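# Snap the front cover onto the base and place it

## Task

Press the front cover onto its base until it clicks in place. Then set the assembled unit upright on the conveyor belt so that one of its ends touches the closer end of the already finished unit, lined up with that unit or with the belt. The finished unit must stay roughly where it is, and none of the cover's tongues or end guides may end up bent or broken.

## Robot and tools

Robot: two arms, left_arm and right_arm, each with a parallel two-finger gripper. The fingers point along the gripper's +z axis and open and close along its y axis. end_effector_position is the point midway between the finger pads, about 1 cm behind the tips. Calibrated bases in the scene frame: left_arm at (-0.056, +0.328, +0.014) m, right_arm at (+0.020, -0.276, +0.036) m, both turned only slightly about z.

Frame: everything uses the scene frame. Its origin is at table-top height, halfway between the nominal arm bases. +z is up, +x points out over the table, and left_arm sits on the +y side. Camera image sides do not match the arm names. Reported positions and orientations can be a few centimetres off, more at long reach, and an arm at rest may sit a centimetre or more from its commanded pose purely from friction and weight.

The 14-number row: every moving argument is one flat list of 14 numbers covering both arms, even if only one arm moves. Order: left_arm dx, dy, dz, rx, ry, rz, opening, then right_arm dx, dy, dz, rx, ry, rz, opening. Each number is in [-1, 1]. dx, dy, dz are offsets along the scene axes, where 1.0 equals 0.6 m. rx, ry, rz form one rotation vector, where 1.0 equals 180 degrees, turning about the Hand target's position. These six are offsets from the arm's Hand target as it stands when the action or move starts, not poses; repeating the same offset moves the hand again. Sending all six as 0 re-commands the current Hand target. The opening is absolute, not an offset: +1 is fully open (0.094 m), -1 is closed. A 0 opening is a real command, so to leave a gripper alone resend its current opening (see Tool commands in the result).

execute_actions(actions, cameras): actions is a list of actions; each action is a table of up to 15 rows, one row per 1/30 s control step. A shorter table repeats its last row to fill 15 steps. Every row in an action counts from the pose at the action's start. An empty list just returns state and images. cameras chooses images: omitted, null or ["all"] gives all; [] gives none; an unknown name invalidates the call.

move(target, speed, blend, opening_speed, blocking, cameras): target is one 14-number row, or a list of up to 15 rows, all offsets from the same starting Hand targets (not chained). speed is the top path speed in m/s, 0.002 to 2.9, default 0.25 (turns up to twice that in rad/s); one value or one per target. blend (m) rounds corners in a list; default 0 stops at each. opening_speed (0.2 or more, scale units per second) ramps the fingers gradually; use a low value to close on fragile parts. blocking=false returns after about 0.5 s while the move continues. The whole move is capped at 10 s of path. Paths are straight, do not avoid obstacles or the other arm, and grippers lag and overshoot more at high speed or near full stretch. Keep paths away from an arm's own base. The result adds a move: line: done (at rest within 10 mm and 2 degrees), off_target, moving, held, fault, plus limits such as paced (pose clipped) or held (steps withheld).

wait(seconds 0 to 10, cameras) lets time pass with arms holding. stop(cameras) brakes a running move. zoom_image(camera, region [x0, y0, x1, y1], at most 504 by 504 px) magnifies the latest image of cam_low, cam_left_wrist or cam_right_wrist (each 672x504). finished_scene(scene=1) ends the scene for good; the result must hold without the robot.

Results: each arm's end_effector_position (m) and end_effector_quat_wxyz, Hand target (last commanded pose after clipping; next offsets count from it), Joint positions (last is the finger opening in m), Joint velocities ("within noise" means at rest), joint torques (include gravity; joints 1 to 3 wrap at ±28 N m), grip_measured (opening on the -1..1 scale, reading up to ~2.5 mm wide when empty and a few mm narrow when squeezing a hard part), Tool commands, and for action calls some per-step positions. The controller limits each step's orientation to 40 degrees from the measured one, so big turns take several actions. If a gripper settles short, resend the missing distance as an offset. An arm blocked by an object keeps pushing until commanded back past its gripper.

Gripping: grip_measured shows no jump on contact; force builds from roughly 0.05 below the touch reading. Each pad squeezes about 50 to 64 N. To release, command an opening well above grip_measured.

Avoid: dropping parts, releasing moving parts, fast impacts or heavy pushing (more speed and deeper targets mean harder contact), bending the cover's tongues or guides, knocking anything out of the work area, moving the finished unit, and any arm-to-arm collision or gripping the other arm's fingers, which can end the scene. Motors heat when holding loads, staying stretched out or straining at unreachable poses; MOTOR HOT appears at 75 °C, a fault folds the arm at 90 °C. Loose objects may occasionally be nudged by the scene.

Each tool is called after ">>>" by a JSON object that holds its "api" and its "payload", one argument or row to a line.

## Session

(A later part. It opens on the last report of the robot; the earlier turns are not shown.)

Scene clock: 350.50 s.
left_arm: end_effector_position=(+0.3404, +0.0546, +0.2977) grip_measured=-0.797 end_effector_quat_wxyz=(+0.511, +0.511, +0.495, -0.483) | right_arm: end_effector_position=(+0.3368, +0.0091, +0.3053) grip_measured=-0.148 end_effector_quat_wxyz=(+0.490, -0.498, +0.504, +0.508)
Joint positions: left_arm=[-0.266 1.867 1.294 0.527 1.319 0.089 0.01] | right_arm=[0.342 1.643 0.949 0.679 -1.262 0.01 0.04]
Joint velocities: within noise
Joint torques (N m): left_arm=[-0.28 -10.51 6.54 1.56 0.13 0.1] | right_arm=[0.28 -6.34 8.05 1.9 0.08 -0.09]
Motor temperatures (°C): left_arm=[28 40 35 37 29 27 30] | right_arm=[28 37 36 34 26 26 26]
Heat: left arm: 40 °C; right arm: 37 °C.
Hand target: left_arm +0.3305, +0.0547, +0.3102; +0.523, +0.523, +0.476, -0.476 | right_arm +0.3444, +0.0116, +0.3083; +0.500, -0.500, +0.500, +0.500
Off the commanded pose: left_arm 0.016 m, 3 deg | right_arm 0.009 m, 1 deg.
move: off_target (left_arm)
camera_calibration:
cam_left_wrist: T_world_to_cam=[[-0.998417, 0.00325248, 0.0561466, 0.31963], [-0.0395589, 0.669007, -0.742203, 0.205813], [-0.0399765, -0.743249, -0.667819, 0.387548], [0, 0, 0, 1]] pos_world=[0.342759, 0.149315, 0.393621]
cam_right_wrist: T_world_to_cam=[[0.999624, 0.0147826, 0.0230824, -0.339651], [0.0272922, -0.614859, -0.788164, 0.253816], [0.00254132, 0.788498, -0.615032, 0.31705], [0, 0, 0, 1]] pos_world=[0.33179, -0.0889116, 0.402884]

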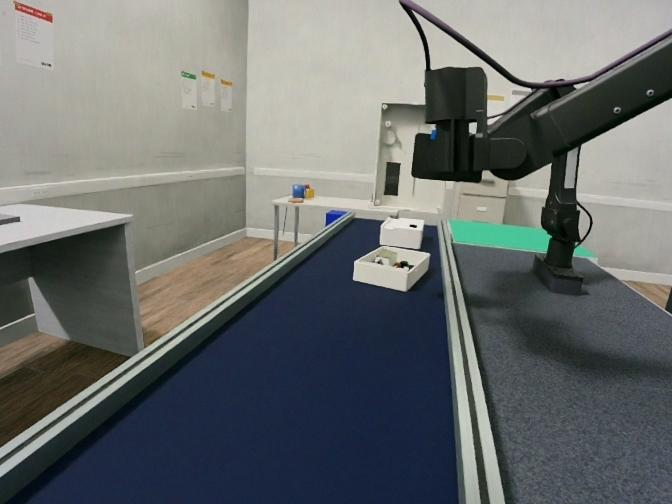

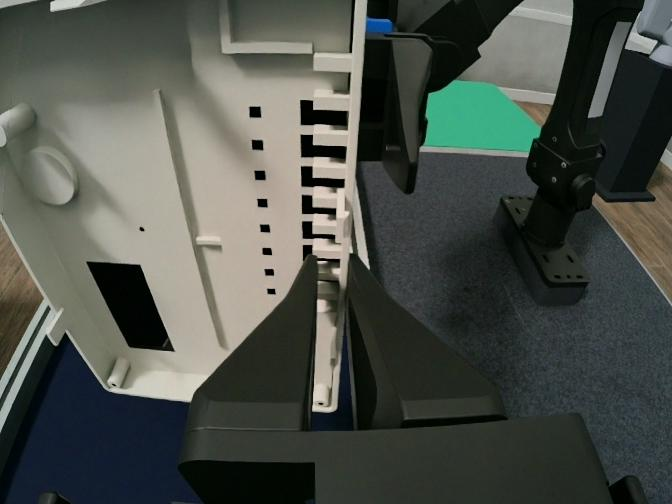

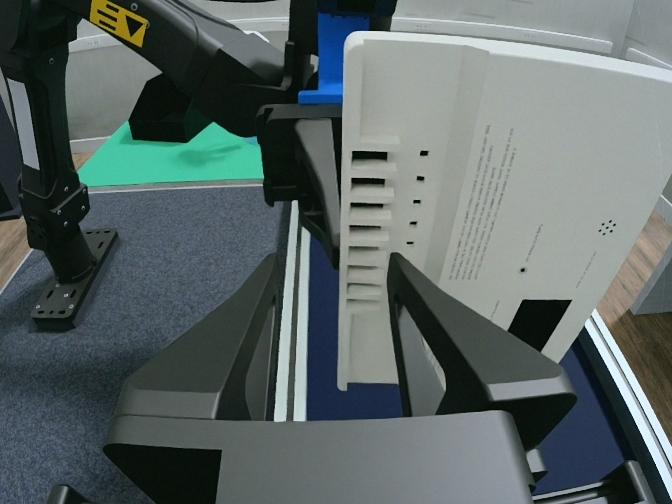

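>>> {"api": "move", "payload": {
  "target": [
    [0,0,0,0,0,0,-1, 0.021,0.0,0.022,0,0,0,-0.15],
    [0,0,0,0,0,0,-1, 0.021,0.027,0.022,0,0,0,-0.15]
  ],
  "speed": 0.05
}}

>>> {"api": "zoom_image", "payload": {
  "camera": "cam_right_wrist",
  "region": [200, 50, 500, 350]
}}

Scene clock: 360.43 s.
left_arm: end_effector_position=(+0.3404, +0.0546, +0.2977) grip_measured=-0.797 end_effector_quat_wxyz=(+0.511, +0.511, +0.495, -0.483) | right_arm: end_effector_position=(+0.3498, +0.0248, +0.3215) grip_measured=-0.148 end_effector_quat_wxyz=(+0.498, -0.502, +0.496, +0.504)
Joint positions: left_arm=[-0.266 1.867 1.294 0.527 1.319 0.089 0.01] | right_arm=[0.372 1.685 1.053 0.642 -1.231 0.01 0.04]
Joint velocities: within noise
Joint torques (N m): left_arm=[-0.27 -10.52 6.57 1.58 0.13 0.09] | right_arm=[0.34 -6.87 8.2 1.67 0.11 -0.06]
Motor temperatures (°C): left_arm=[28 40 35 37 29 27 30] | right_arm=[28 36 37 34 26 26 26]
Heat: left arm: 40 °C; right arm: 37 °C.
Hand target: left_arm +0.3305, +0.0547, +0.3102; +0.523, +0.523, +0.476, -0.476 | right_arm +0.3570, +0.0278, +0.3215; +0.500, -0.500, +0.500, +0.500
Off the commanded pose: left_arm 0.016 m, 3 deg | right_arm 0.008 m, 1 deg.
move: off_target (left_arm)
camera_calibration:
cam_left_wrist: T_world_to_cam=[[-0.998417, 0.00325248, 0.0561466, 0.31963], [-0.0395589, 0.669007, -0.742203, 0.205813], [-0.0399765, -0.743249, -0.667819, 0.387548], [0, 0, 0, 1]] pos_world=[0.342759, 0.149315, 0.393621]
cam_right_wrist: T_world_to_cam=[[0.998824, 0.0145274, 0.0462557, -0.360364], [0.0455363, -0.608645, -0.792135, 0.270625], [0.0166456, 0.79331, -0.60859, 0.307564], [0, 0, 0, 1]] pos_world=[0.342497, -0.0740435, 0.418221]

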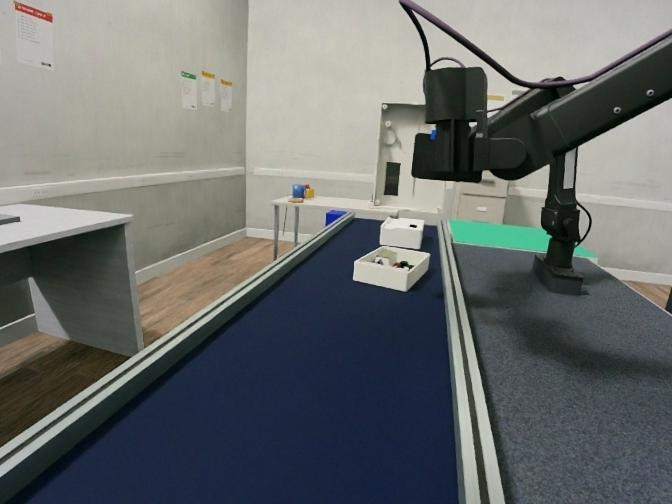

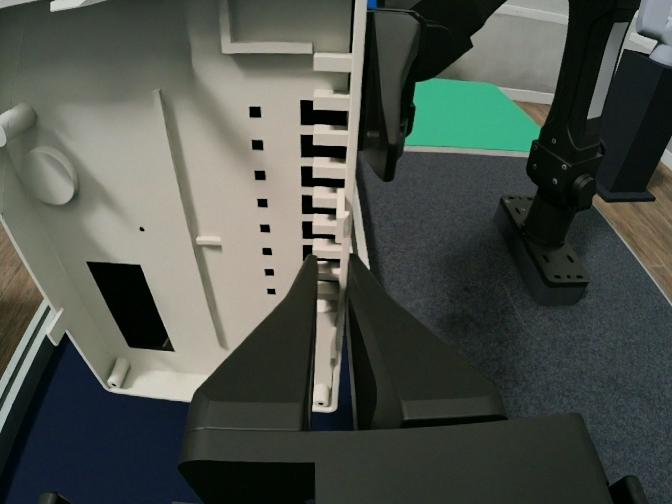

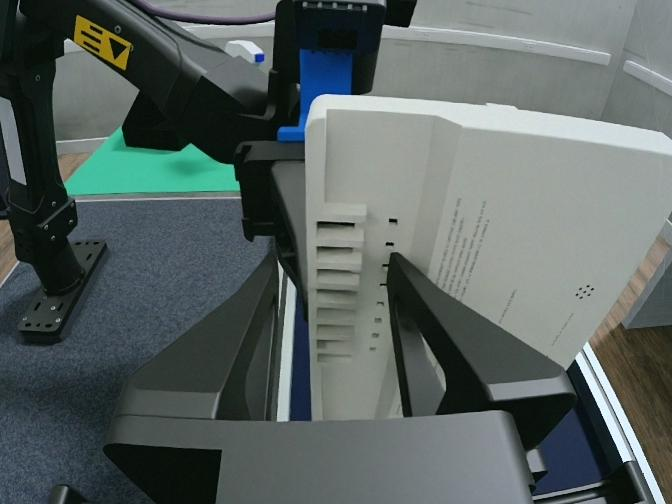

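Scaled by 1.680 from the camera's 672x504 image, which has a finer 960x720 frame.

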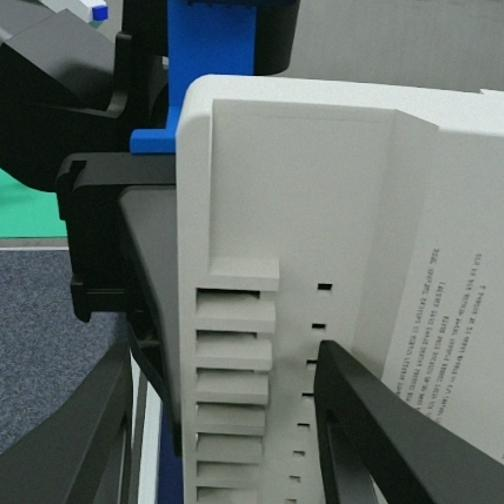

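>>> {"api": "move", "payload": {
  "target": [
    [0,0,0,0,0,0,-1, 0,0.014,-0.008,0,0,0,-0.15],
    [0,0,0,0,0,0,-1, 0,0.014,-0.008,0,0,0,-0.5],
    [0,0,0,0,0,0,-1, 0,0.014,-0.008,0,0,0,-0.8]
  ],
  "speed": 0.05,
  "opening_speed": 0.4
}}

>>> {"api": "zoom_image", "payload": {
  "camera": "cam_right_wrist",
  "region": [200, 50, 500, 350]
}}

Scene clock: 368.53 s.
left_arm: end_effector_position=(+0.3412, +0.0548, +0.2977) grip_measured=-0.797 end_effector_quat_wxyz=(+0.512, +0.510, +0.496, -0.482) | right_arm: end_effector_position=(+0.3517, +0.0314, +0.3152) grip_measured=-0.621 end_effector_quat_wxyz=(+0.496, -0.498, +0.504, +0.503)
Joint positions: left_arm=[-0.265 1.867 1.294 0.527 1.315 0.089 0.01] | right_arm=[0.39 1.7 1.053 0.641 -1.204 0.007 0.018]
Joint velocities: within noise
Joint torques (N m): left_arm=[-0.31 -10.52 6.57 1.57 0.17 0.09] | right_arm=[0.83 -6.84 8.24 1.88 0.05 -0.05]
Motor temperatures (°C): left_arm=[28 40 35 37 29 27 30] | right_arm=[28 35 39 34 26 26 26]
Heat: left arm: 40 °C; right arm: 39 °C.
Hand target: left_arm +0.3306, +0.0548, +0.3102; +0.523, +0.523, +0.476, -0.476 | right_arm +0.3571, +0.0362, +0.3166; +0.499, -0.500, +0.501, +0.500
Off the commanded pose: left_arm 0.016 m, 3 deg | right_arm 0.007 m, 1 deg.
move: off_target (left_arm)
camera_calibration:
cam_left_wrist: T_world_to_cam=[[-0.998419, -0.000929691, 0.0562063, 0.320618], [-0.0423984, 0.668973, -0.742076, 0.206622], [-0.0369106, -0.743286, -0.667955, 0.386722], [0, 0, 0, 1]] pos_world=[0.343145, 0.149519, 0.393621]
cam_right_wrist: T_world_to_cam=[[0.999439, 0.00522014, 0.0330727, -0.357918], [0.0293157, -0.613631, -0.789049, 0.274351], [0.0161755, 0.789576, -0.61344, 0.30019], [0, 0, 0, 1]] pos_world=[0.344819, -0.0668037, 0.412462]

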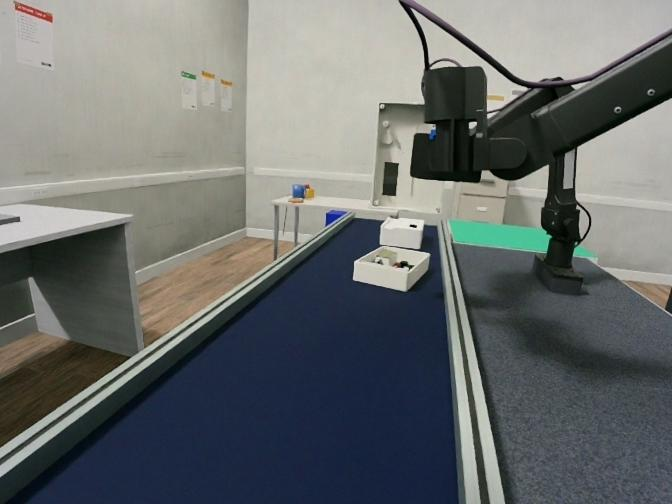

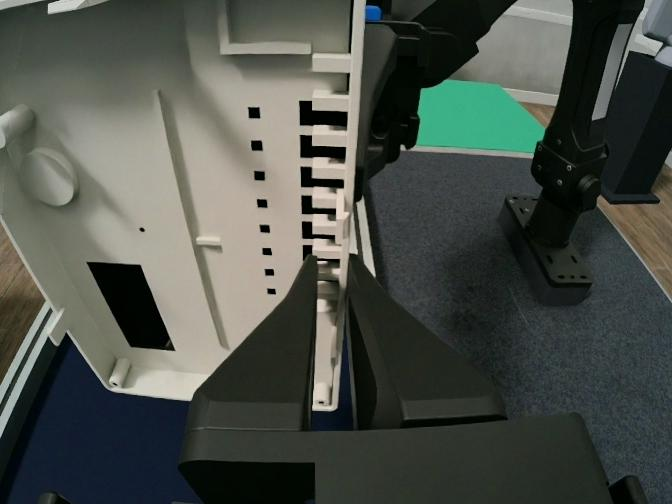

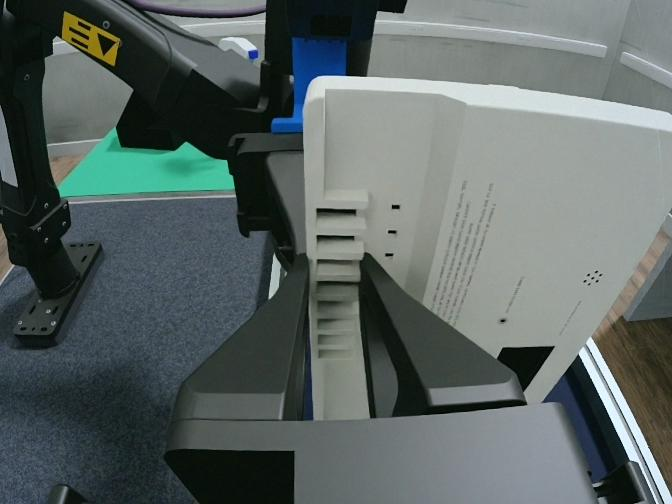

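Scaled by 1.680 from the camera's 672x504 image, which has a finer 960x720 frame.

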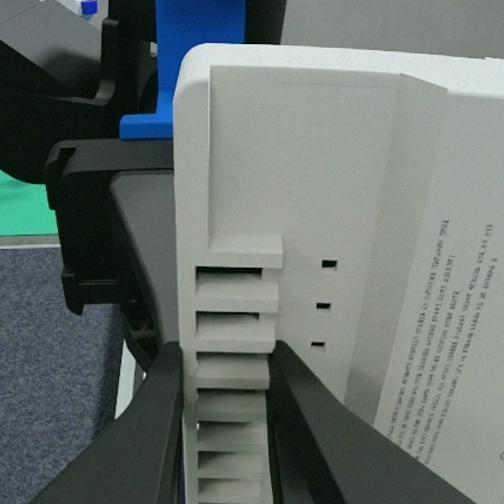

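>>> {"api": "move", "payload": {
  "target": [
    [0,0,0,0,0,0,-1, 0,0.0,0,0,0,0,-1],
    [0,0,0,0,0,0,-0.4, 0,0.0,0,0,0,0,-1]
  ],
  "speed": 0.05,
  "opening_speed": 0.4
}}

>>> {"api": "zoom_image", "payload": {
  "camera": "cam_right_wrist",
  "region": [200, 50, 500, 350]
}}

Scene clock: 374.93 s.
left_arm: end_effector_position=(+0.3409, +0.0547, +0.2997) grip_measured=-0.403 end_effector_quat_wxyz=(+0.517, +0.514, +0.490, -0.479) | right_arm: end_effector_position=(+0.3522, +0.0325, +0.3117) grip_measured=-0.622 end_effector_quat_wxyz=(+0.491, -0.497, +0.506, +0.505)
Joint positions: left_arm=[-0.265 1.867 1.294 0.544 1.317 0.09 0.028] | right_arm=[0.391 1.708 1.053 0.637 -1.205 0.007 0.018]
Joint velocities: within noise
Joint torques (N m): left_arm=[-0.28 -10.48 6.5 1.44 0.14 0.05] | right_arm=[0.66 -7.43 8.23 1.93 0.05 -0.05]
Motor temperatures (°C): left_arm=[28 40 35 37 29 27 30] | right_arm=[28 35 40 34 26 26 26]
Heat: left arm: 40 °C; right arm: 40 °C.
Hand target: left_arm +0.3305, +0.0548, +0.3102; +0.523, +0.523, +0.476, -0.476 | right_arm +0.3570, +0.0362, +0.3166; +0.499, -0.500, +0.500, +0.500
Off the commanded pose: left_arm 0.015 m, 2 deg | right_arm 0.008 m, 1 deg.
move: off_target (left_arm); target 2's new opening was sent with left_arm's hand 0.016 m and 3 deg from that target
camera_calibration:
cam_left_wrist: T_world_to_cam=[[-0.999249, 0.00113811, 0.0387346, 0.325684], [-0.0281377, 0.665974, -0.745444, 0.204445], [-0.0266446, -0.745974, -0.665442, 0.383861], [0, 0, 0, 1]] pos_world=[0.341419, 0.149824, 0.395224]
cam_right_wrist: T_world_to_cam=[[0.999703, 0.00758483, 0.0231673, -0.355353], [0.0229142, -0.616671, -0.786887, 0.273942], [0.0083182, 0.787185, -0.616661, 0.30097], [0, 0, 0, 1]] pos_world=[0.346467, -0.0652914, 0.409391]

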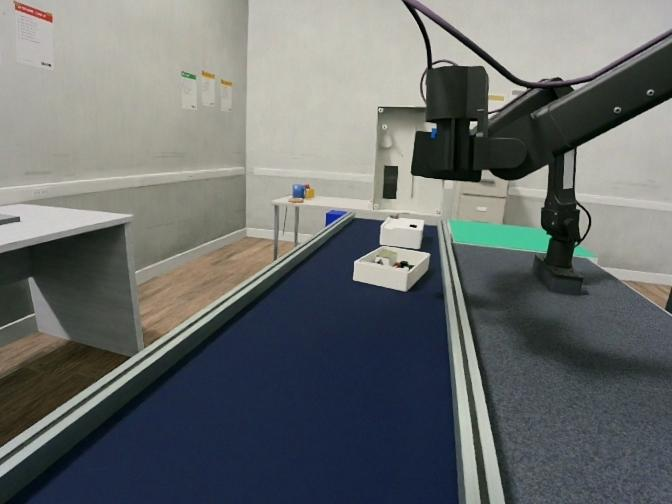

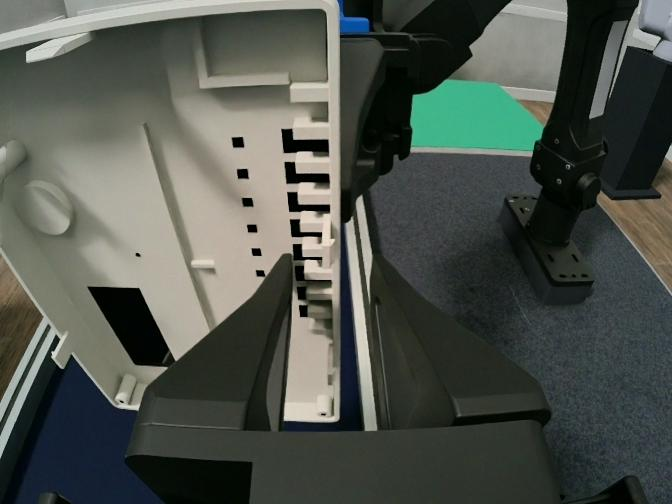

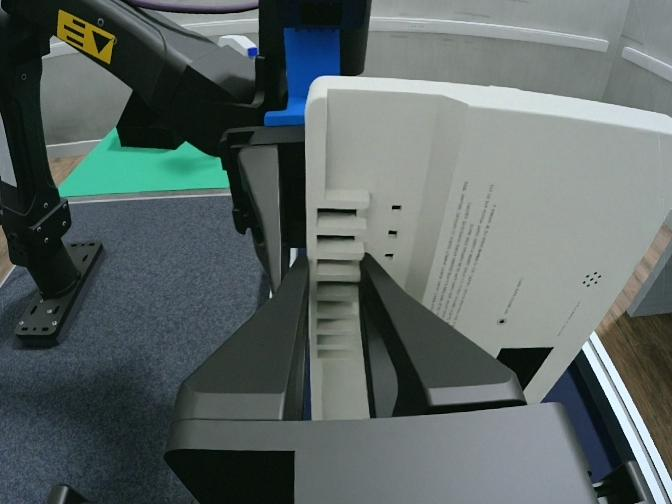

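Scaled by 1.680 from the camera's 672x504 image, which has a finer 960x720 frame.

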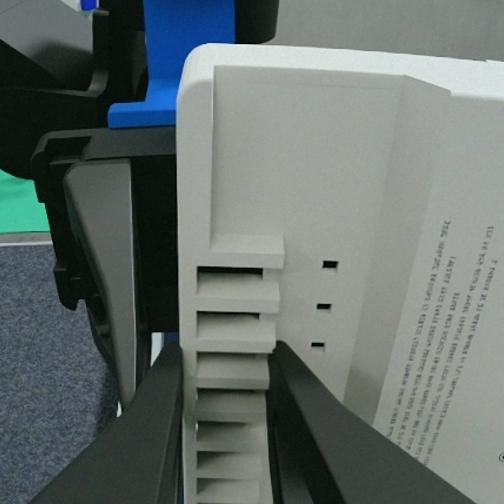

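>>> {"api": "move", "payload": {
  "target": [
    [0,0.13,0,0,0,0,-0.4, 0,0.0,0,0,0,0,-1],
    [-0.15,0.42,-0.02,0,0.05,0.5,-0.4, 0,0.0,0,0,0,0,-1]
  ],
  "speed": [0.06,0.2]
}}

Scene clock: 384.60 s.
left_arm: end_effector_position=(+0.2426, +0.3064, +0.3054) grip_measured=-0.402 end_effector_quat_wxyz=(+0.676, +0.001, +0.737, -0.005) | right_arm: end_effector_position=(+0.3522, +0.0325, +0.3116) grip_measured=-0.622 end_effector_quat_wxyz=(+0.491, -0.497, +0.507, +0.505)
Joint positions: left_arm=[-0.201 0.612 0.539 -0.014 -0.166 -0.02 0.028] | right_arm=[0.391 1.708 1.053 0.636 -1.205 0.007 0.018]
Joint velocities: within noise
Joint torques (N m): left_arm=[-0.58 -0.16 7.41 1.78 -0.11 -0.05] | right_arm=[0.65 -7.42 8.24 1.94 0.05 -0.05]
Motor temperatures (°C): left_arm=[28 39 35 37 29 27 29] | right_arm=[28 36 41 34 26 26 27]
Heat: left arm: 39 °C; right arm: 41 °C.
Hand target: left_arm +0.2405, +0.3067, +0.2982; +0.671, -0.001, +0.742, -0.003 | right_arm +0.3570, +0.0362, +0.3166; +0.499, -0.500, +0.500, +0.500
Off the commanded pose: left_arm 0.007 m, 1 deg | right_arm 0.008 m, 1 deg.
move: done
camera_calibration:
cam_left_wrist: T_world_to_cam=[[-0.0142734, -0.994151, 0.107055, 0.272035], [-0.722774, -0.0637251, -0.68814, 0.41286], [0.690937, -0.0871987, -0.717637, 0.212817], [0, 0, 0, 1]] pos_world=[0.155244, 0.315311, 0.407708]
cam_right_wrist: T_world_to_cam=[[0.999719, 0.00764953, 0.0224578, -0.355167], [0.022393, -0.61694, -0.786692, 0.274025], [0.0078373, 0.786973, -0.616938, 0.301235], [0, 0, 0, 1]] pos_world=[0.34657, -0.0652901, 0.409393]

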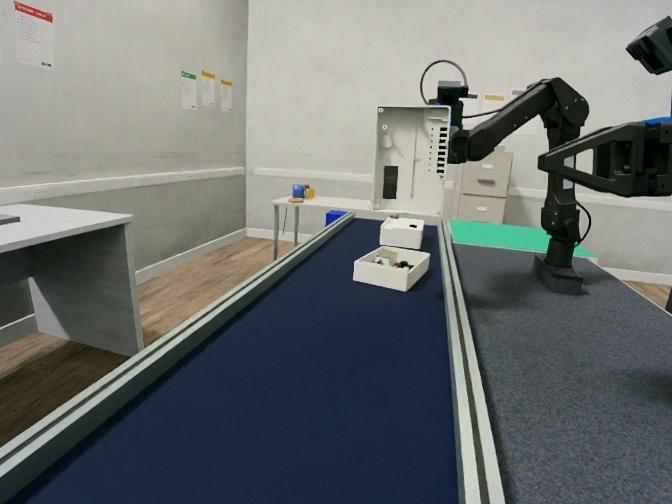

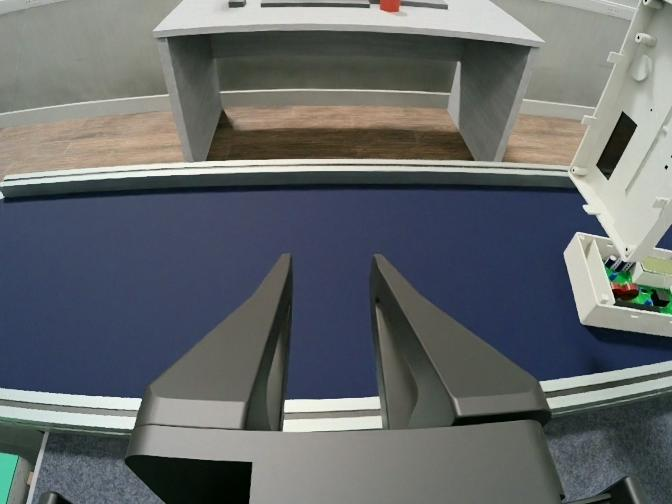

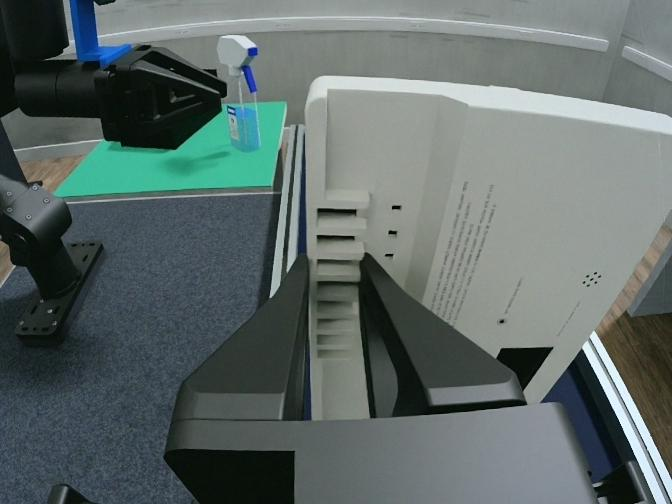

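>>> {"api": "move", "payload": {
  "target": [
    [0,0,0,0,0,0,-0.4, 0.058,-0.11,-0.06,-0.498,0.049,-0.049,-1]
  ],
  "speed": 0.18
}}

Scene clock: 402.73 s.
left_arm: end_effector_position=(+0.2426, +0.3066, +0.3053) grip_measured=-0.402 end_effector_quat_wxyz=(+0.676, +0.000, +0.737, -0.004) | right_arm: end_effector_position=(+0.3898, -0.0325, +0.2787) grip_measured=-0.622 end_effector_quat_wxyz=(+0.153, -0.627, +0.764, -0.013)
Joint positions: left_arm=[-0.201 0.612 0.539 -0.014 -0.168 -0.021 0.028] | right_arm=[0.599 2.101 2.42 -1.582 -0.007 -0.796 0.018]
Joint velocities: within noise
Joint torques (N m): left_arm=[-0.59 -0.18 7.39 1.79 -0.11 -0.04] | right_arm=[0.59 -10.06 6.71 1.16 0.02 0.09]
Motor temperatures (°C): left_arm=[28 37 36 39 29 27 29] | right_arm=[28 37 42 34 26 26 27]
Heat: left arm: 39 °C; right arm: 42 °C.
Hand target: left_arm +0.2405, +0.3067, +0.2982; +0.671, -0.001, +0.742, -0.003 | right_arm +0.3919, -0.0298, +0.2807; +0.000, -0.634, +0.773, +0.000
Off the commanded pose: left_arm 0.007 m, 1 deg | right_arm 0.004 m, 18 deg.
joint sent to its limit (right arm) — joint 4 (wrist pitch), lower limit. The joint targets are off in orientation, not in position.
move: off_target (right_arm)
camera_calibration:
cam_left_wrist: T_world_to_cam=[[-0.0131768, -0.994144, 0.107255, 0.271879], [-0.722987, -0.0646256, -0.687833, 0.41313], [0.690736, -0.0866076, -0.717901, 0.21271], [0, 0, 0, 1]] pos_world=[0.155344, 0.315408, 0.407709]
cam_right_wrist: T_world_to_cam=[[0.961297, -0.168274, 0.218155, -0.436811], [-0.24813, -0.872916, 0.420058, -0.0319504], [0.119747, -0.457931, -0.880886, 0.321212], [0, 0, 0, 1]] pos_world=[0.373513, 0.0456995, 0.391665]

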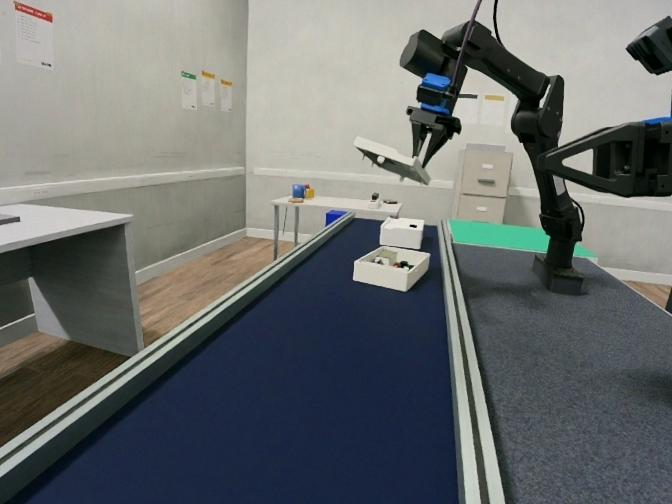

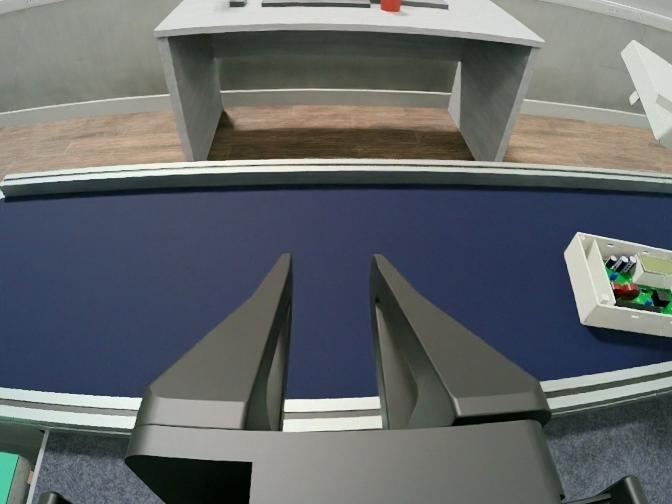

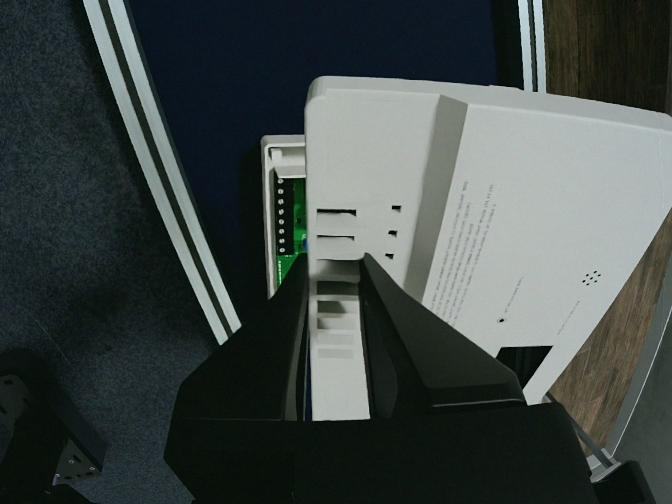

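>>> {"api": "move", "payload": {
  "target": [
    [0,0,0,0,0,0,-0.4, 0.0,-0.083,-0.2,0,0,0,-1]
  ],
  "speed": 0.12
}}

>>> {"api": "zoom_image", "payload": {
  "camera": "cam_right_wrist",
  "region": [200, 0, 672, 440]
}}

>>> {"api": "zoom_image", "payload": {
  "camera": "cam_low",
  "region": [330, 160, 470, 300]
}}

Scene clock: 408.13 s.
left_arm: end_effector_position=(+0.2426, +0.3066, +0.3053) grip_measured=-0.402 end_effector_quat_wxyz=(+0.676, +0.000, +0.737, -0.004) | right_arm: end_effector_position=(+0.3889, -0.0790, +0.1684) grip_measured=-0.622 end_effector_quat_wxyz=(+0.004, -0.632, +0.775, +0.001)
Joint positions: left_arm=[-0.201 0.612 0.539 -0.014 -0.168 -0.021 0.028] | right_arm=[0.508 2.166 2.101 -1.498 -0.003 -0.881 0.018]
Joint velocities: within noise
Joint torques (N m): left_arm=[-0.59 -0.16 7.43 1.79 -0.11 -0.03] | right_arm=[-0.18 -10.66 5 0.69 -0.01 -0.04]
Motor temperatures (°C): left_arm=[28 36 36 39 29 27 29] | right_arm=[28 38 41 33 26 26 27]
Heat: left arm: 39 °C; right arm: 41 °C.
Hand target: left_arm +0.2405, +0.3067, +0.2982; +0.671, -0.001, +0.742, -0.003 | right_arm +0.3919, -0.0796, +0.1607; +0.000, -0.634, +0.773, +0.000
Off the commanded pose: left_arm 0.007 m, 1 deg | right_arm 0.008 m, 1 deg.
move: done
camera_calibration:
cam_left_wrist: T_world_to_cam=[[-0.0131768, -0.994144, 0.107255, 0.271879], [-0.722987, -0.0646256, -0.687833, 0.41313], [0.690736, -0.0866076, -0.717901, 0.21271], [0, 0, 0, 1]] pos_world=[0.155344, 0.315408, 0.407709]
cam_right_wrist: T_world_to_cam=[[0.987898, -0.155104, 0.000840588, -0.392328], [-0.123892, -0.785817, 0.605923, -0.0991799], [-0.0933205, -0.598695, -0.795523, 0.260343], [0, 0, 0, 1]] pos_world=[0.399587, 0.0170773, 0.267534]

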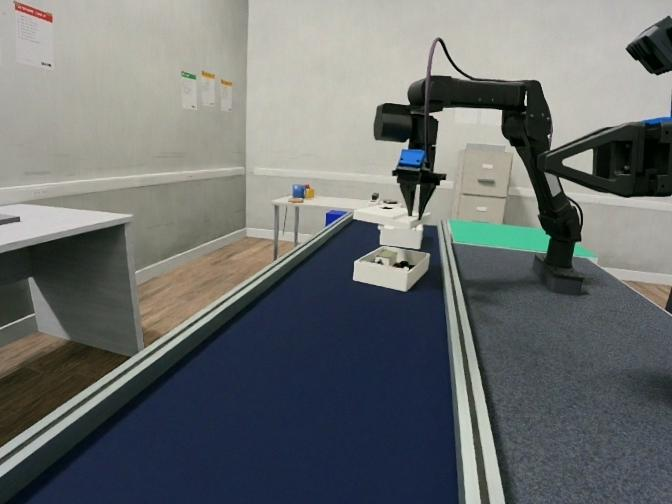

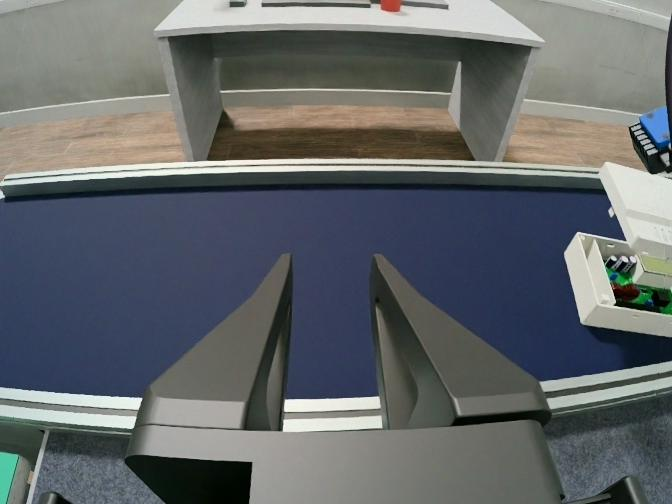

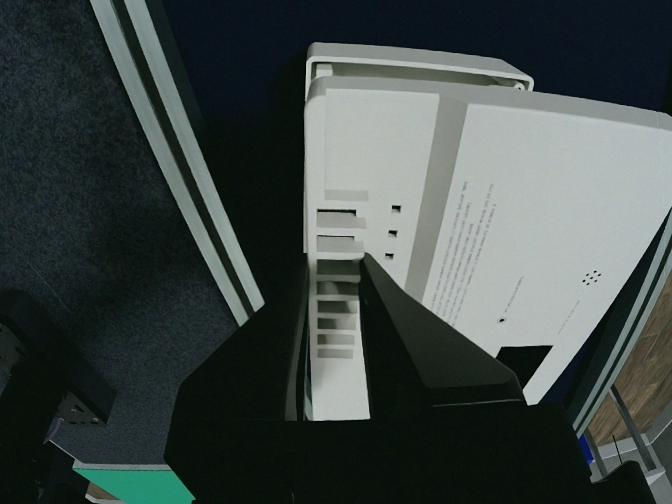

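Scaled by 1.068 from the camera's 672x504 image, which has a finer 960x720 frame.

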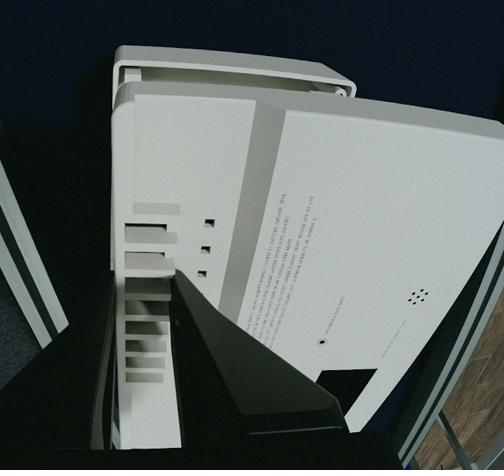

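Scaled by 3.600 from the camera's 672x504 image, which has a finer 960x720 frame.

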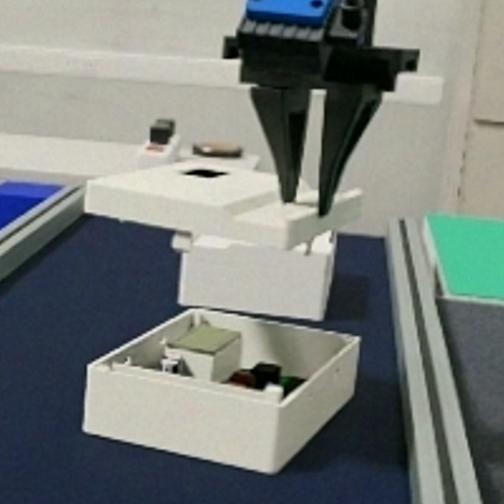

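>>> {"api": "move", "payload": {
  "target": [
    [0,-0.1,0,0,0,-0.19,-0.4, -0.0147,-0.0312,-0.065,0,0,-0.0167,-1]
  ],
  "speed": 0.12
}}

>>> {"api": "zoom_image", "payload": {
  "camera": "cam_right_wrist",
  "region": [200, 0, 672, 440]
}}

>>> {"api": "zoom_image", "payload": {
  "camera": "cam_low",
  "region": [330, 160, 470, 300]
}}

Scene clock: 445.30 s.
left_arm: end_effector_position=(+0.2394, +0.2458, +0.2862) grip_measured=-0.402 end_effector_quat_wxyz=(+0.629, +0.209, +0.720, -0.205) | right_arm: end_effector_position=(+0.3799, -0.0969, +0.1077) grip_measured=-0.622 end_effector_quat_wxyz=(-0.022, -0.617, +0.786, +0.006)
Joint positions: left_arm=[0.082 0.76 0.539 0.058 0.699 0.073 0.028] | right_arm=[0.479 2.139 1.817 -1.295 -0.003 -0.873 0.018]
Joint velocities: within noise
Joint torques (N m): left_arm=[0.68 0.08 10.91 1.8 0.17 0.08] | right_arm=[-0.38 -14.89 4.71 0.57 -0.01 0.08]
Motor temperatures (°C): left_arm=[28 35 36 40 29 27 28] | right_arm=[28 38 38 31 26 26 28]
Heat: left arm: 40 °C; right arm: 38 °C.
Hand target: left_arm +0.2405, +0.2467, +0.2983; +0.640, +0.217, +0.709, -0.200 | right_arm +0.3830, -0.0983, +0.1216; +0.000, -0.614, +0.790, +0.000
Off the commanded pose: left_arm 0.012 m, 2 deg | right_arm 0.014 m, 3 deg.
move: off_target (left_arm, right_arm)
camera_calibration:
cam_left_wrist: T_world_to_cam=[[-0.557129, -0.819616, 0.133555, 0.293255], [-0.668723, 0.347449, -0.657335, 0.270718], [0.492359, -0.455532, -0.74167, 0.340871], [0, 0, 0, 1]] pos_world=[0.176586, 0.301574, 0.3916]
cam_right_wrist: T_world_to_cam=[[0.980483, -0.192002, -0.0422934, -0.382314], [-0.122744, -0.765849, 0.631197, -0.078834], [-0.153581, -0.613686, -0.774469, 0.219599], [0, 0, 0, 1]] pos_world=[0.398902, 0.000984945, 0.203663]

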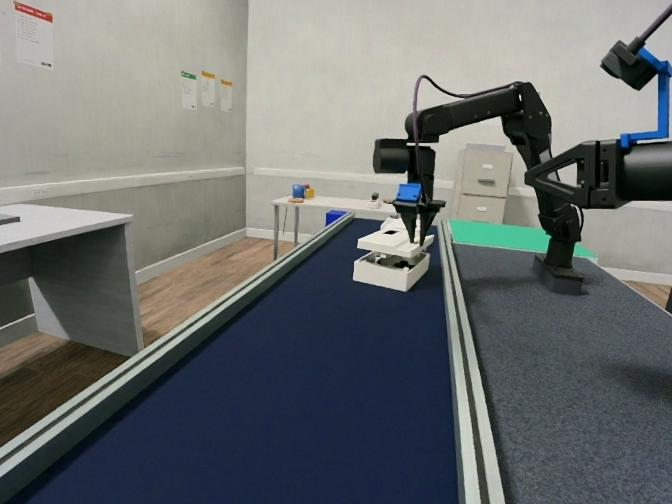

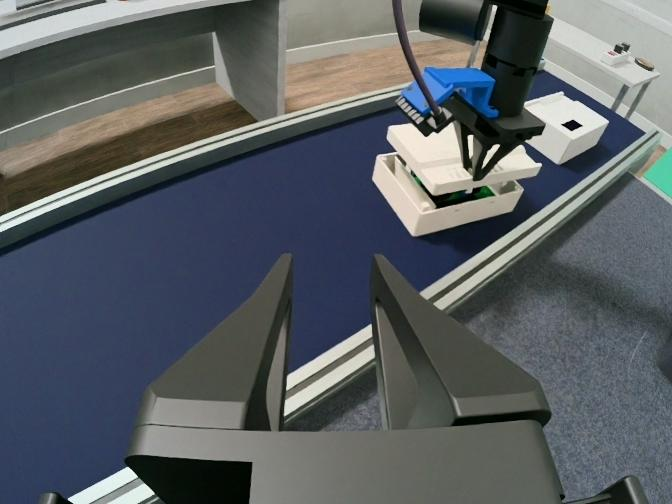

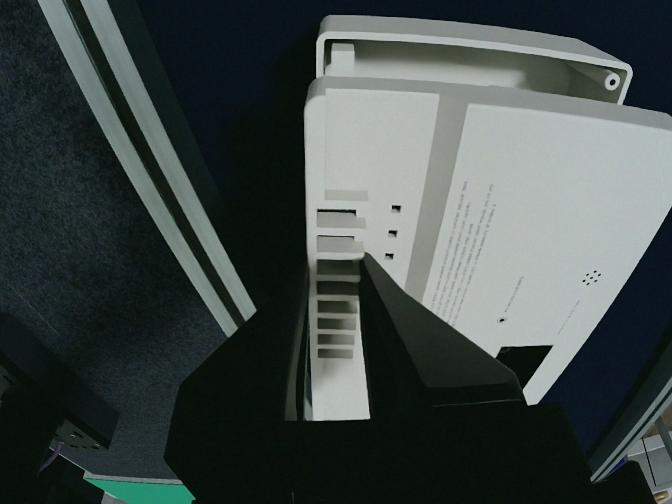

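Scaled by 1.068 from the camera's 672x504 image, which has a finer 960x720 frame.

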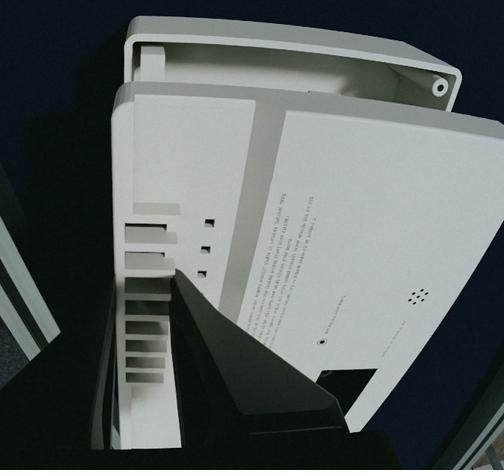

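Scaled by 3.600 from the camera's 672x504 image, which has a finer 960x720 frame.

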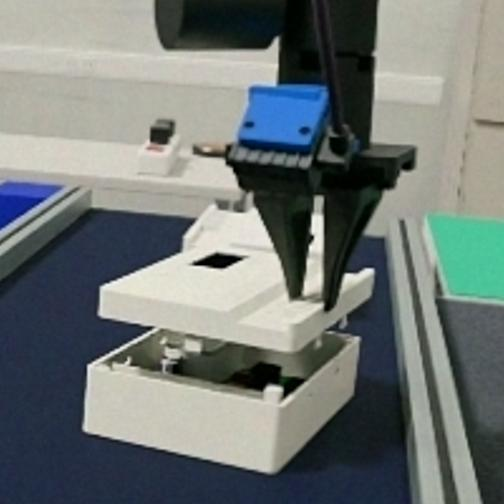

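>>> {"api": "zoom_image", "payload": {
  "camera": "cam_right_wrist",
  "region": [290, 0, 430, 120]
}}

>>> {"api": "zoom_image", "payload": {
  "camera": "cam_right_wrist",
  "region": [530, 20, 670, 140]
}}

>>> {"api": "zoom_image", "payload": {
  "camera": "cam_left_wrist",
  "region": [350, 90, 570, 260]
}}

Scaled by 3.600 from the camera's 672x504 image, which has a finer 960x720 frame.

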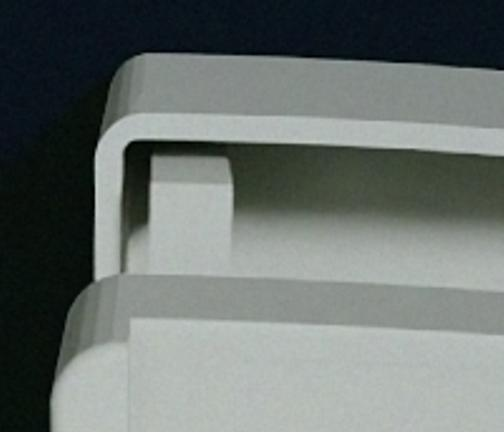

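Scaled by 3.600 from the camera's 672x504 image, which has a finer 960x720 frame.

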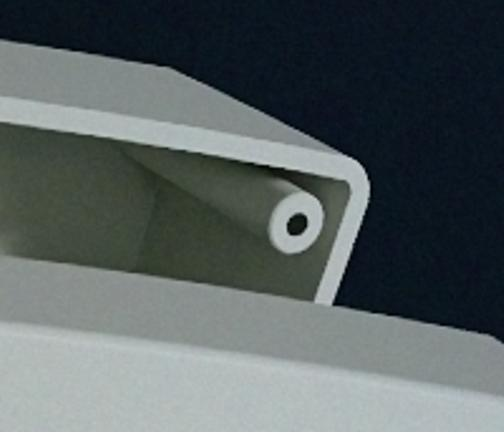

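Scaled by 2.291 from the camera's 672x504 image, which has a finer 960x720 frame.

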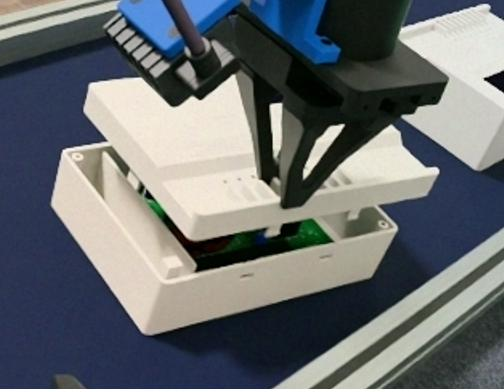

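>>> {"api": "move", "payload": {
  "target": [
    [0,0,0,0,0,0,-0.4, 0.0038,0.0068,-0.015,0,0,0.003,-1]
  ],
  "speed": 0.05
}}

>>> {"api": "zoom_image", "payload": {
  "camera": "cam_right_wrist",
  "region": [290, 0, 430, 120]
}}

>>> {"api": "zoom_image", "payload": {
  "camera": "cam_right_wrist",
  "region": [530, 0, 670, 120]
}}

>>> {"api": "zoom_image", "payload": {
  "camera": "cam_left_wrist",
  "region": [350, 90, 570, 260]
}}

>>> {"api": "zoom_image", "payload": {
  "camera": "cam_low",
  "region": [330, 190, 450, 300]
}}

Scene clock: 481.37 s.
left_arm: end_effector_position=(+0.2393, +0.2456, +0.2864) grip_measured=-0.402 end_effector_quat_wxyz=(+0.629, +0.210, +0.720, -0.205) | right_arm: end_effector_position=(+0.3838, -0.0950, +0.1060) grip_measured=-0.622 end_effector_quat_wxyz=(-0.013, -0.617, +0.787, +0.005)
Joint positions: left_arm=[0.082 0.76 0.539 0.059 0.7 0.073 0.028] | right_arm=[0.479 2.139 1.811 -1.27 -0.003 -0.873 0.018]
Joint velocities: within noise
Joint torques (N m): left_arm=[0.64 0.09 10.91 1.82 0.17 0.07] | right_arm=[0.25 -13.45 4.74 0.62 -0.01 0.04]
Motor temperatures (°C): left_arm=[28 35 39 40 29 27 28] | right_arm=[28 51 37 30 26 26 28]
Heat: left arm: 40 °C; right arm: 51 °C.
Hand target: left_arm +0.2405, +0.2467, +0.2983; +0.640, +0.217, +0.709, -0.200 | right_arm +0.3852, -0.0943, +0.1126; +0.000, -0.617, +0.787, +0.000
Off the commanded pose: left_arm 0.012 m, 2 deg | right_arm 0.007 m, 2 deg.
move: off_target (left_arm)
camera_calibration:
cam_left_wrist: T_world_to_cam=[[-0.558192, -0.818996, 0.132919, 0.293343], [-0.667709, 0.348306, -0.657912, 0.270605], [0.49253, -0.455993, -0.741272, 0.340975], [0, 0, 0, 1]] pos_world=[0.176487, 0.301475, 0.391799]
cam_right_wrist: T_world_to_cam=[[0.980979, -0.19212, -0.02776, -0.387665], [-0.133352, -0.770899, 0.622842, -0.0713061], [-0.141061, -0.607293, -0.781855, 0.216712], [0, 0, 0, 1]] pos_world=[0.401351, 0.00215936, 0.203088]

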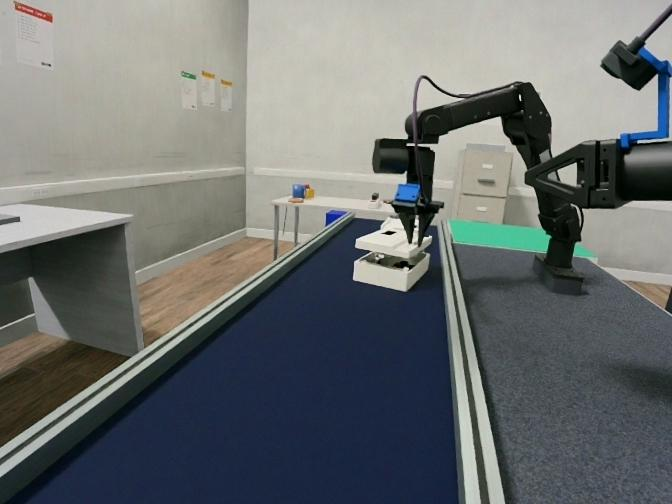

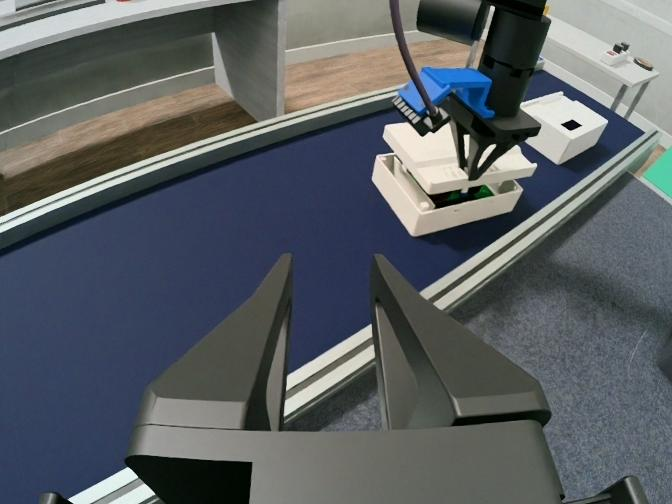

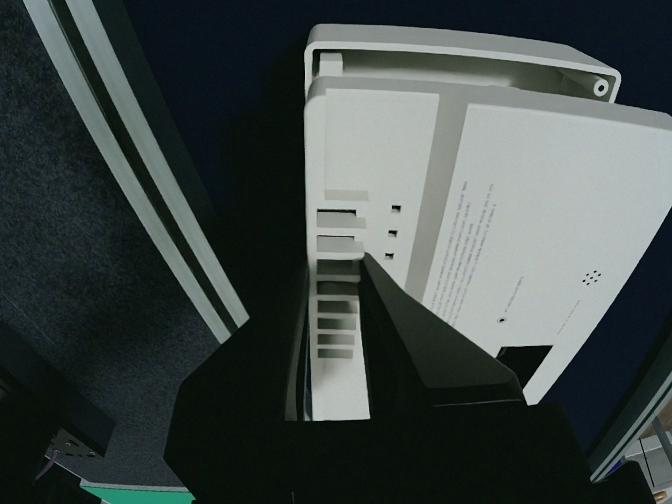

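Scaled by 3.600 from the camera's 672x504 image, which has a finer 960x720 frame.

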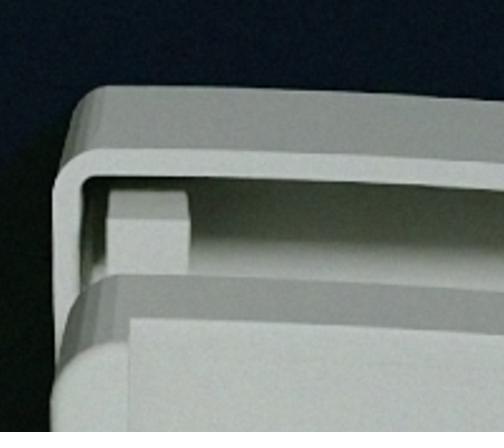

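Scaled by 3.600 from the camera's 672x504 image, which has a finer 960x720 frame.

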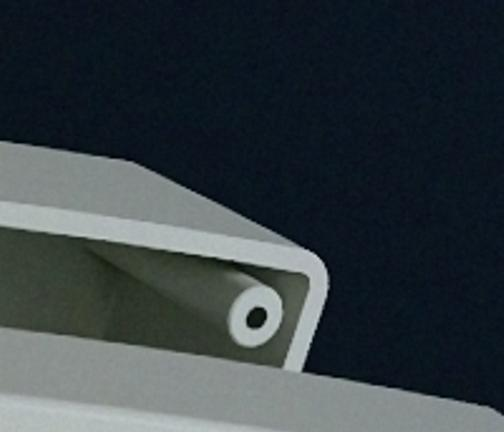

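Scaled by 2.291 from the camera's 672x504 image, which has a finer 960x720 frame.

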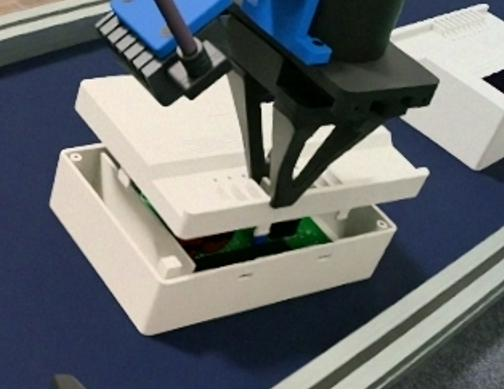

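Scaled by 4.200 from the camera's 672x504 image, which has a finer 960x720 frame.

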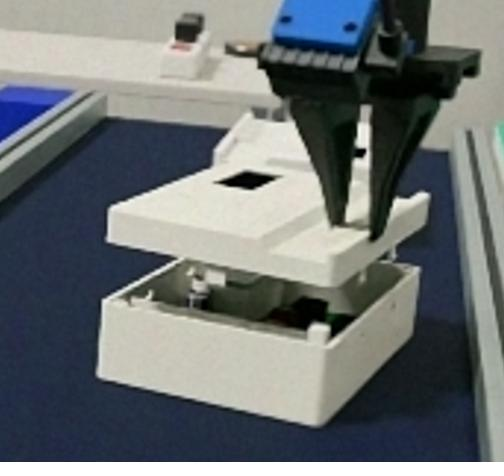

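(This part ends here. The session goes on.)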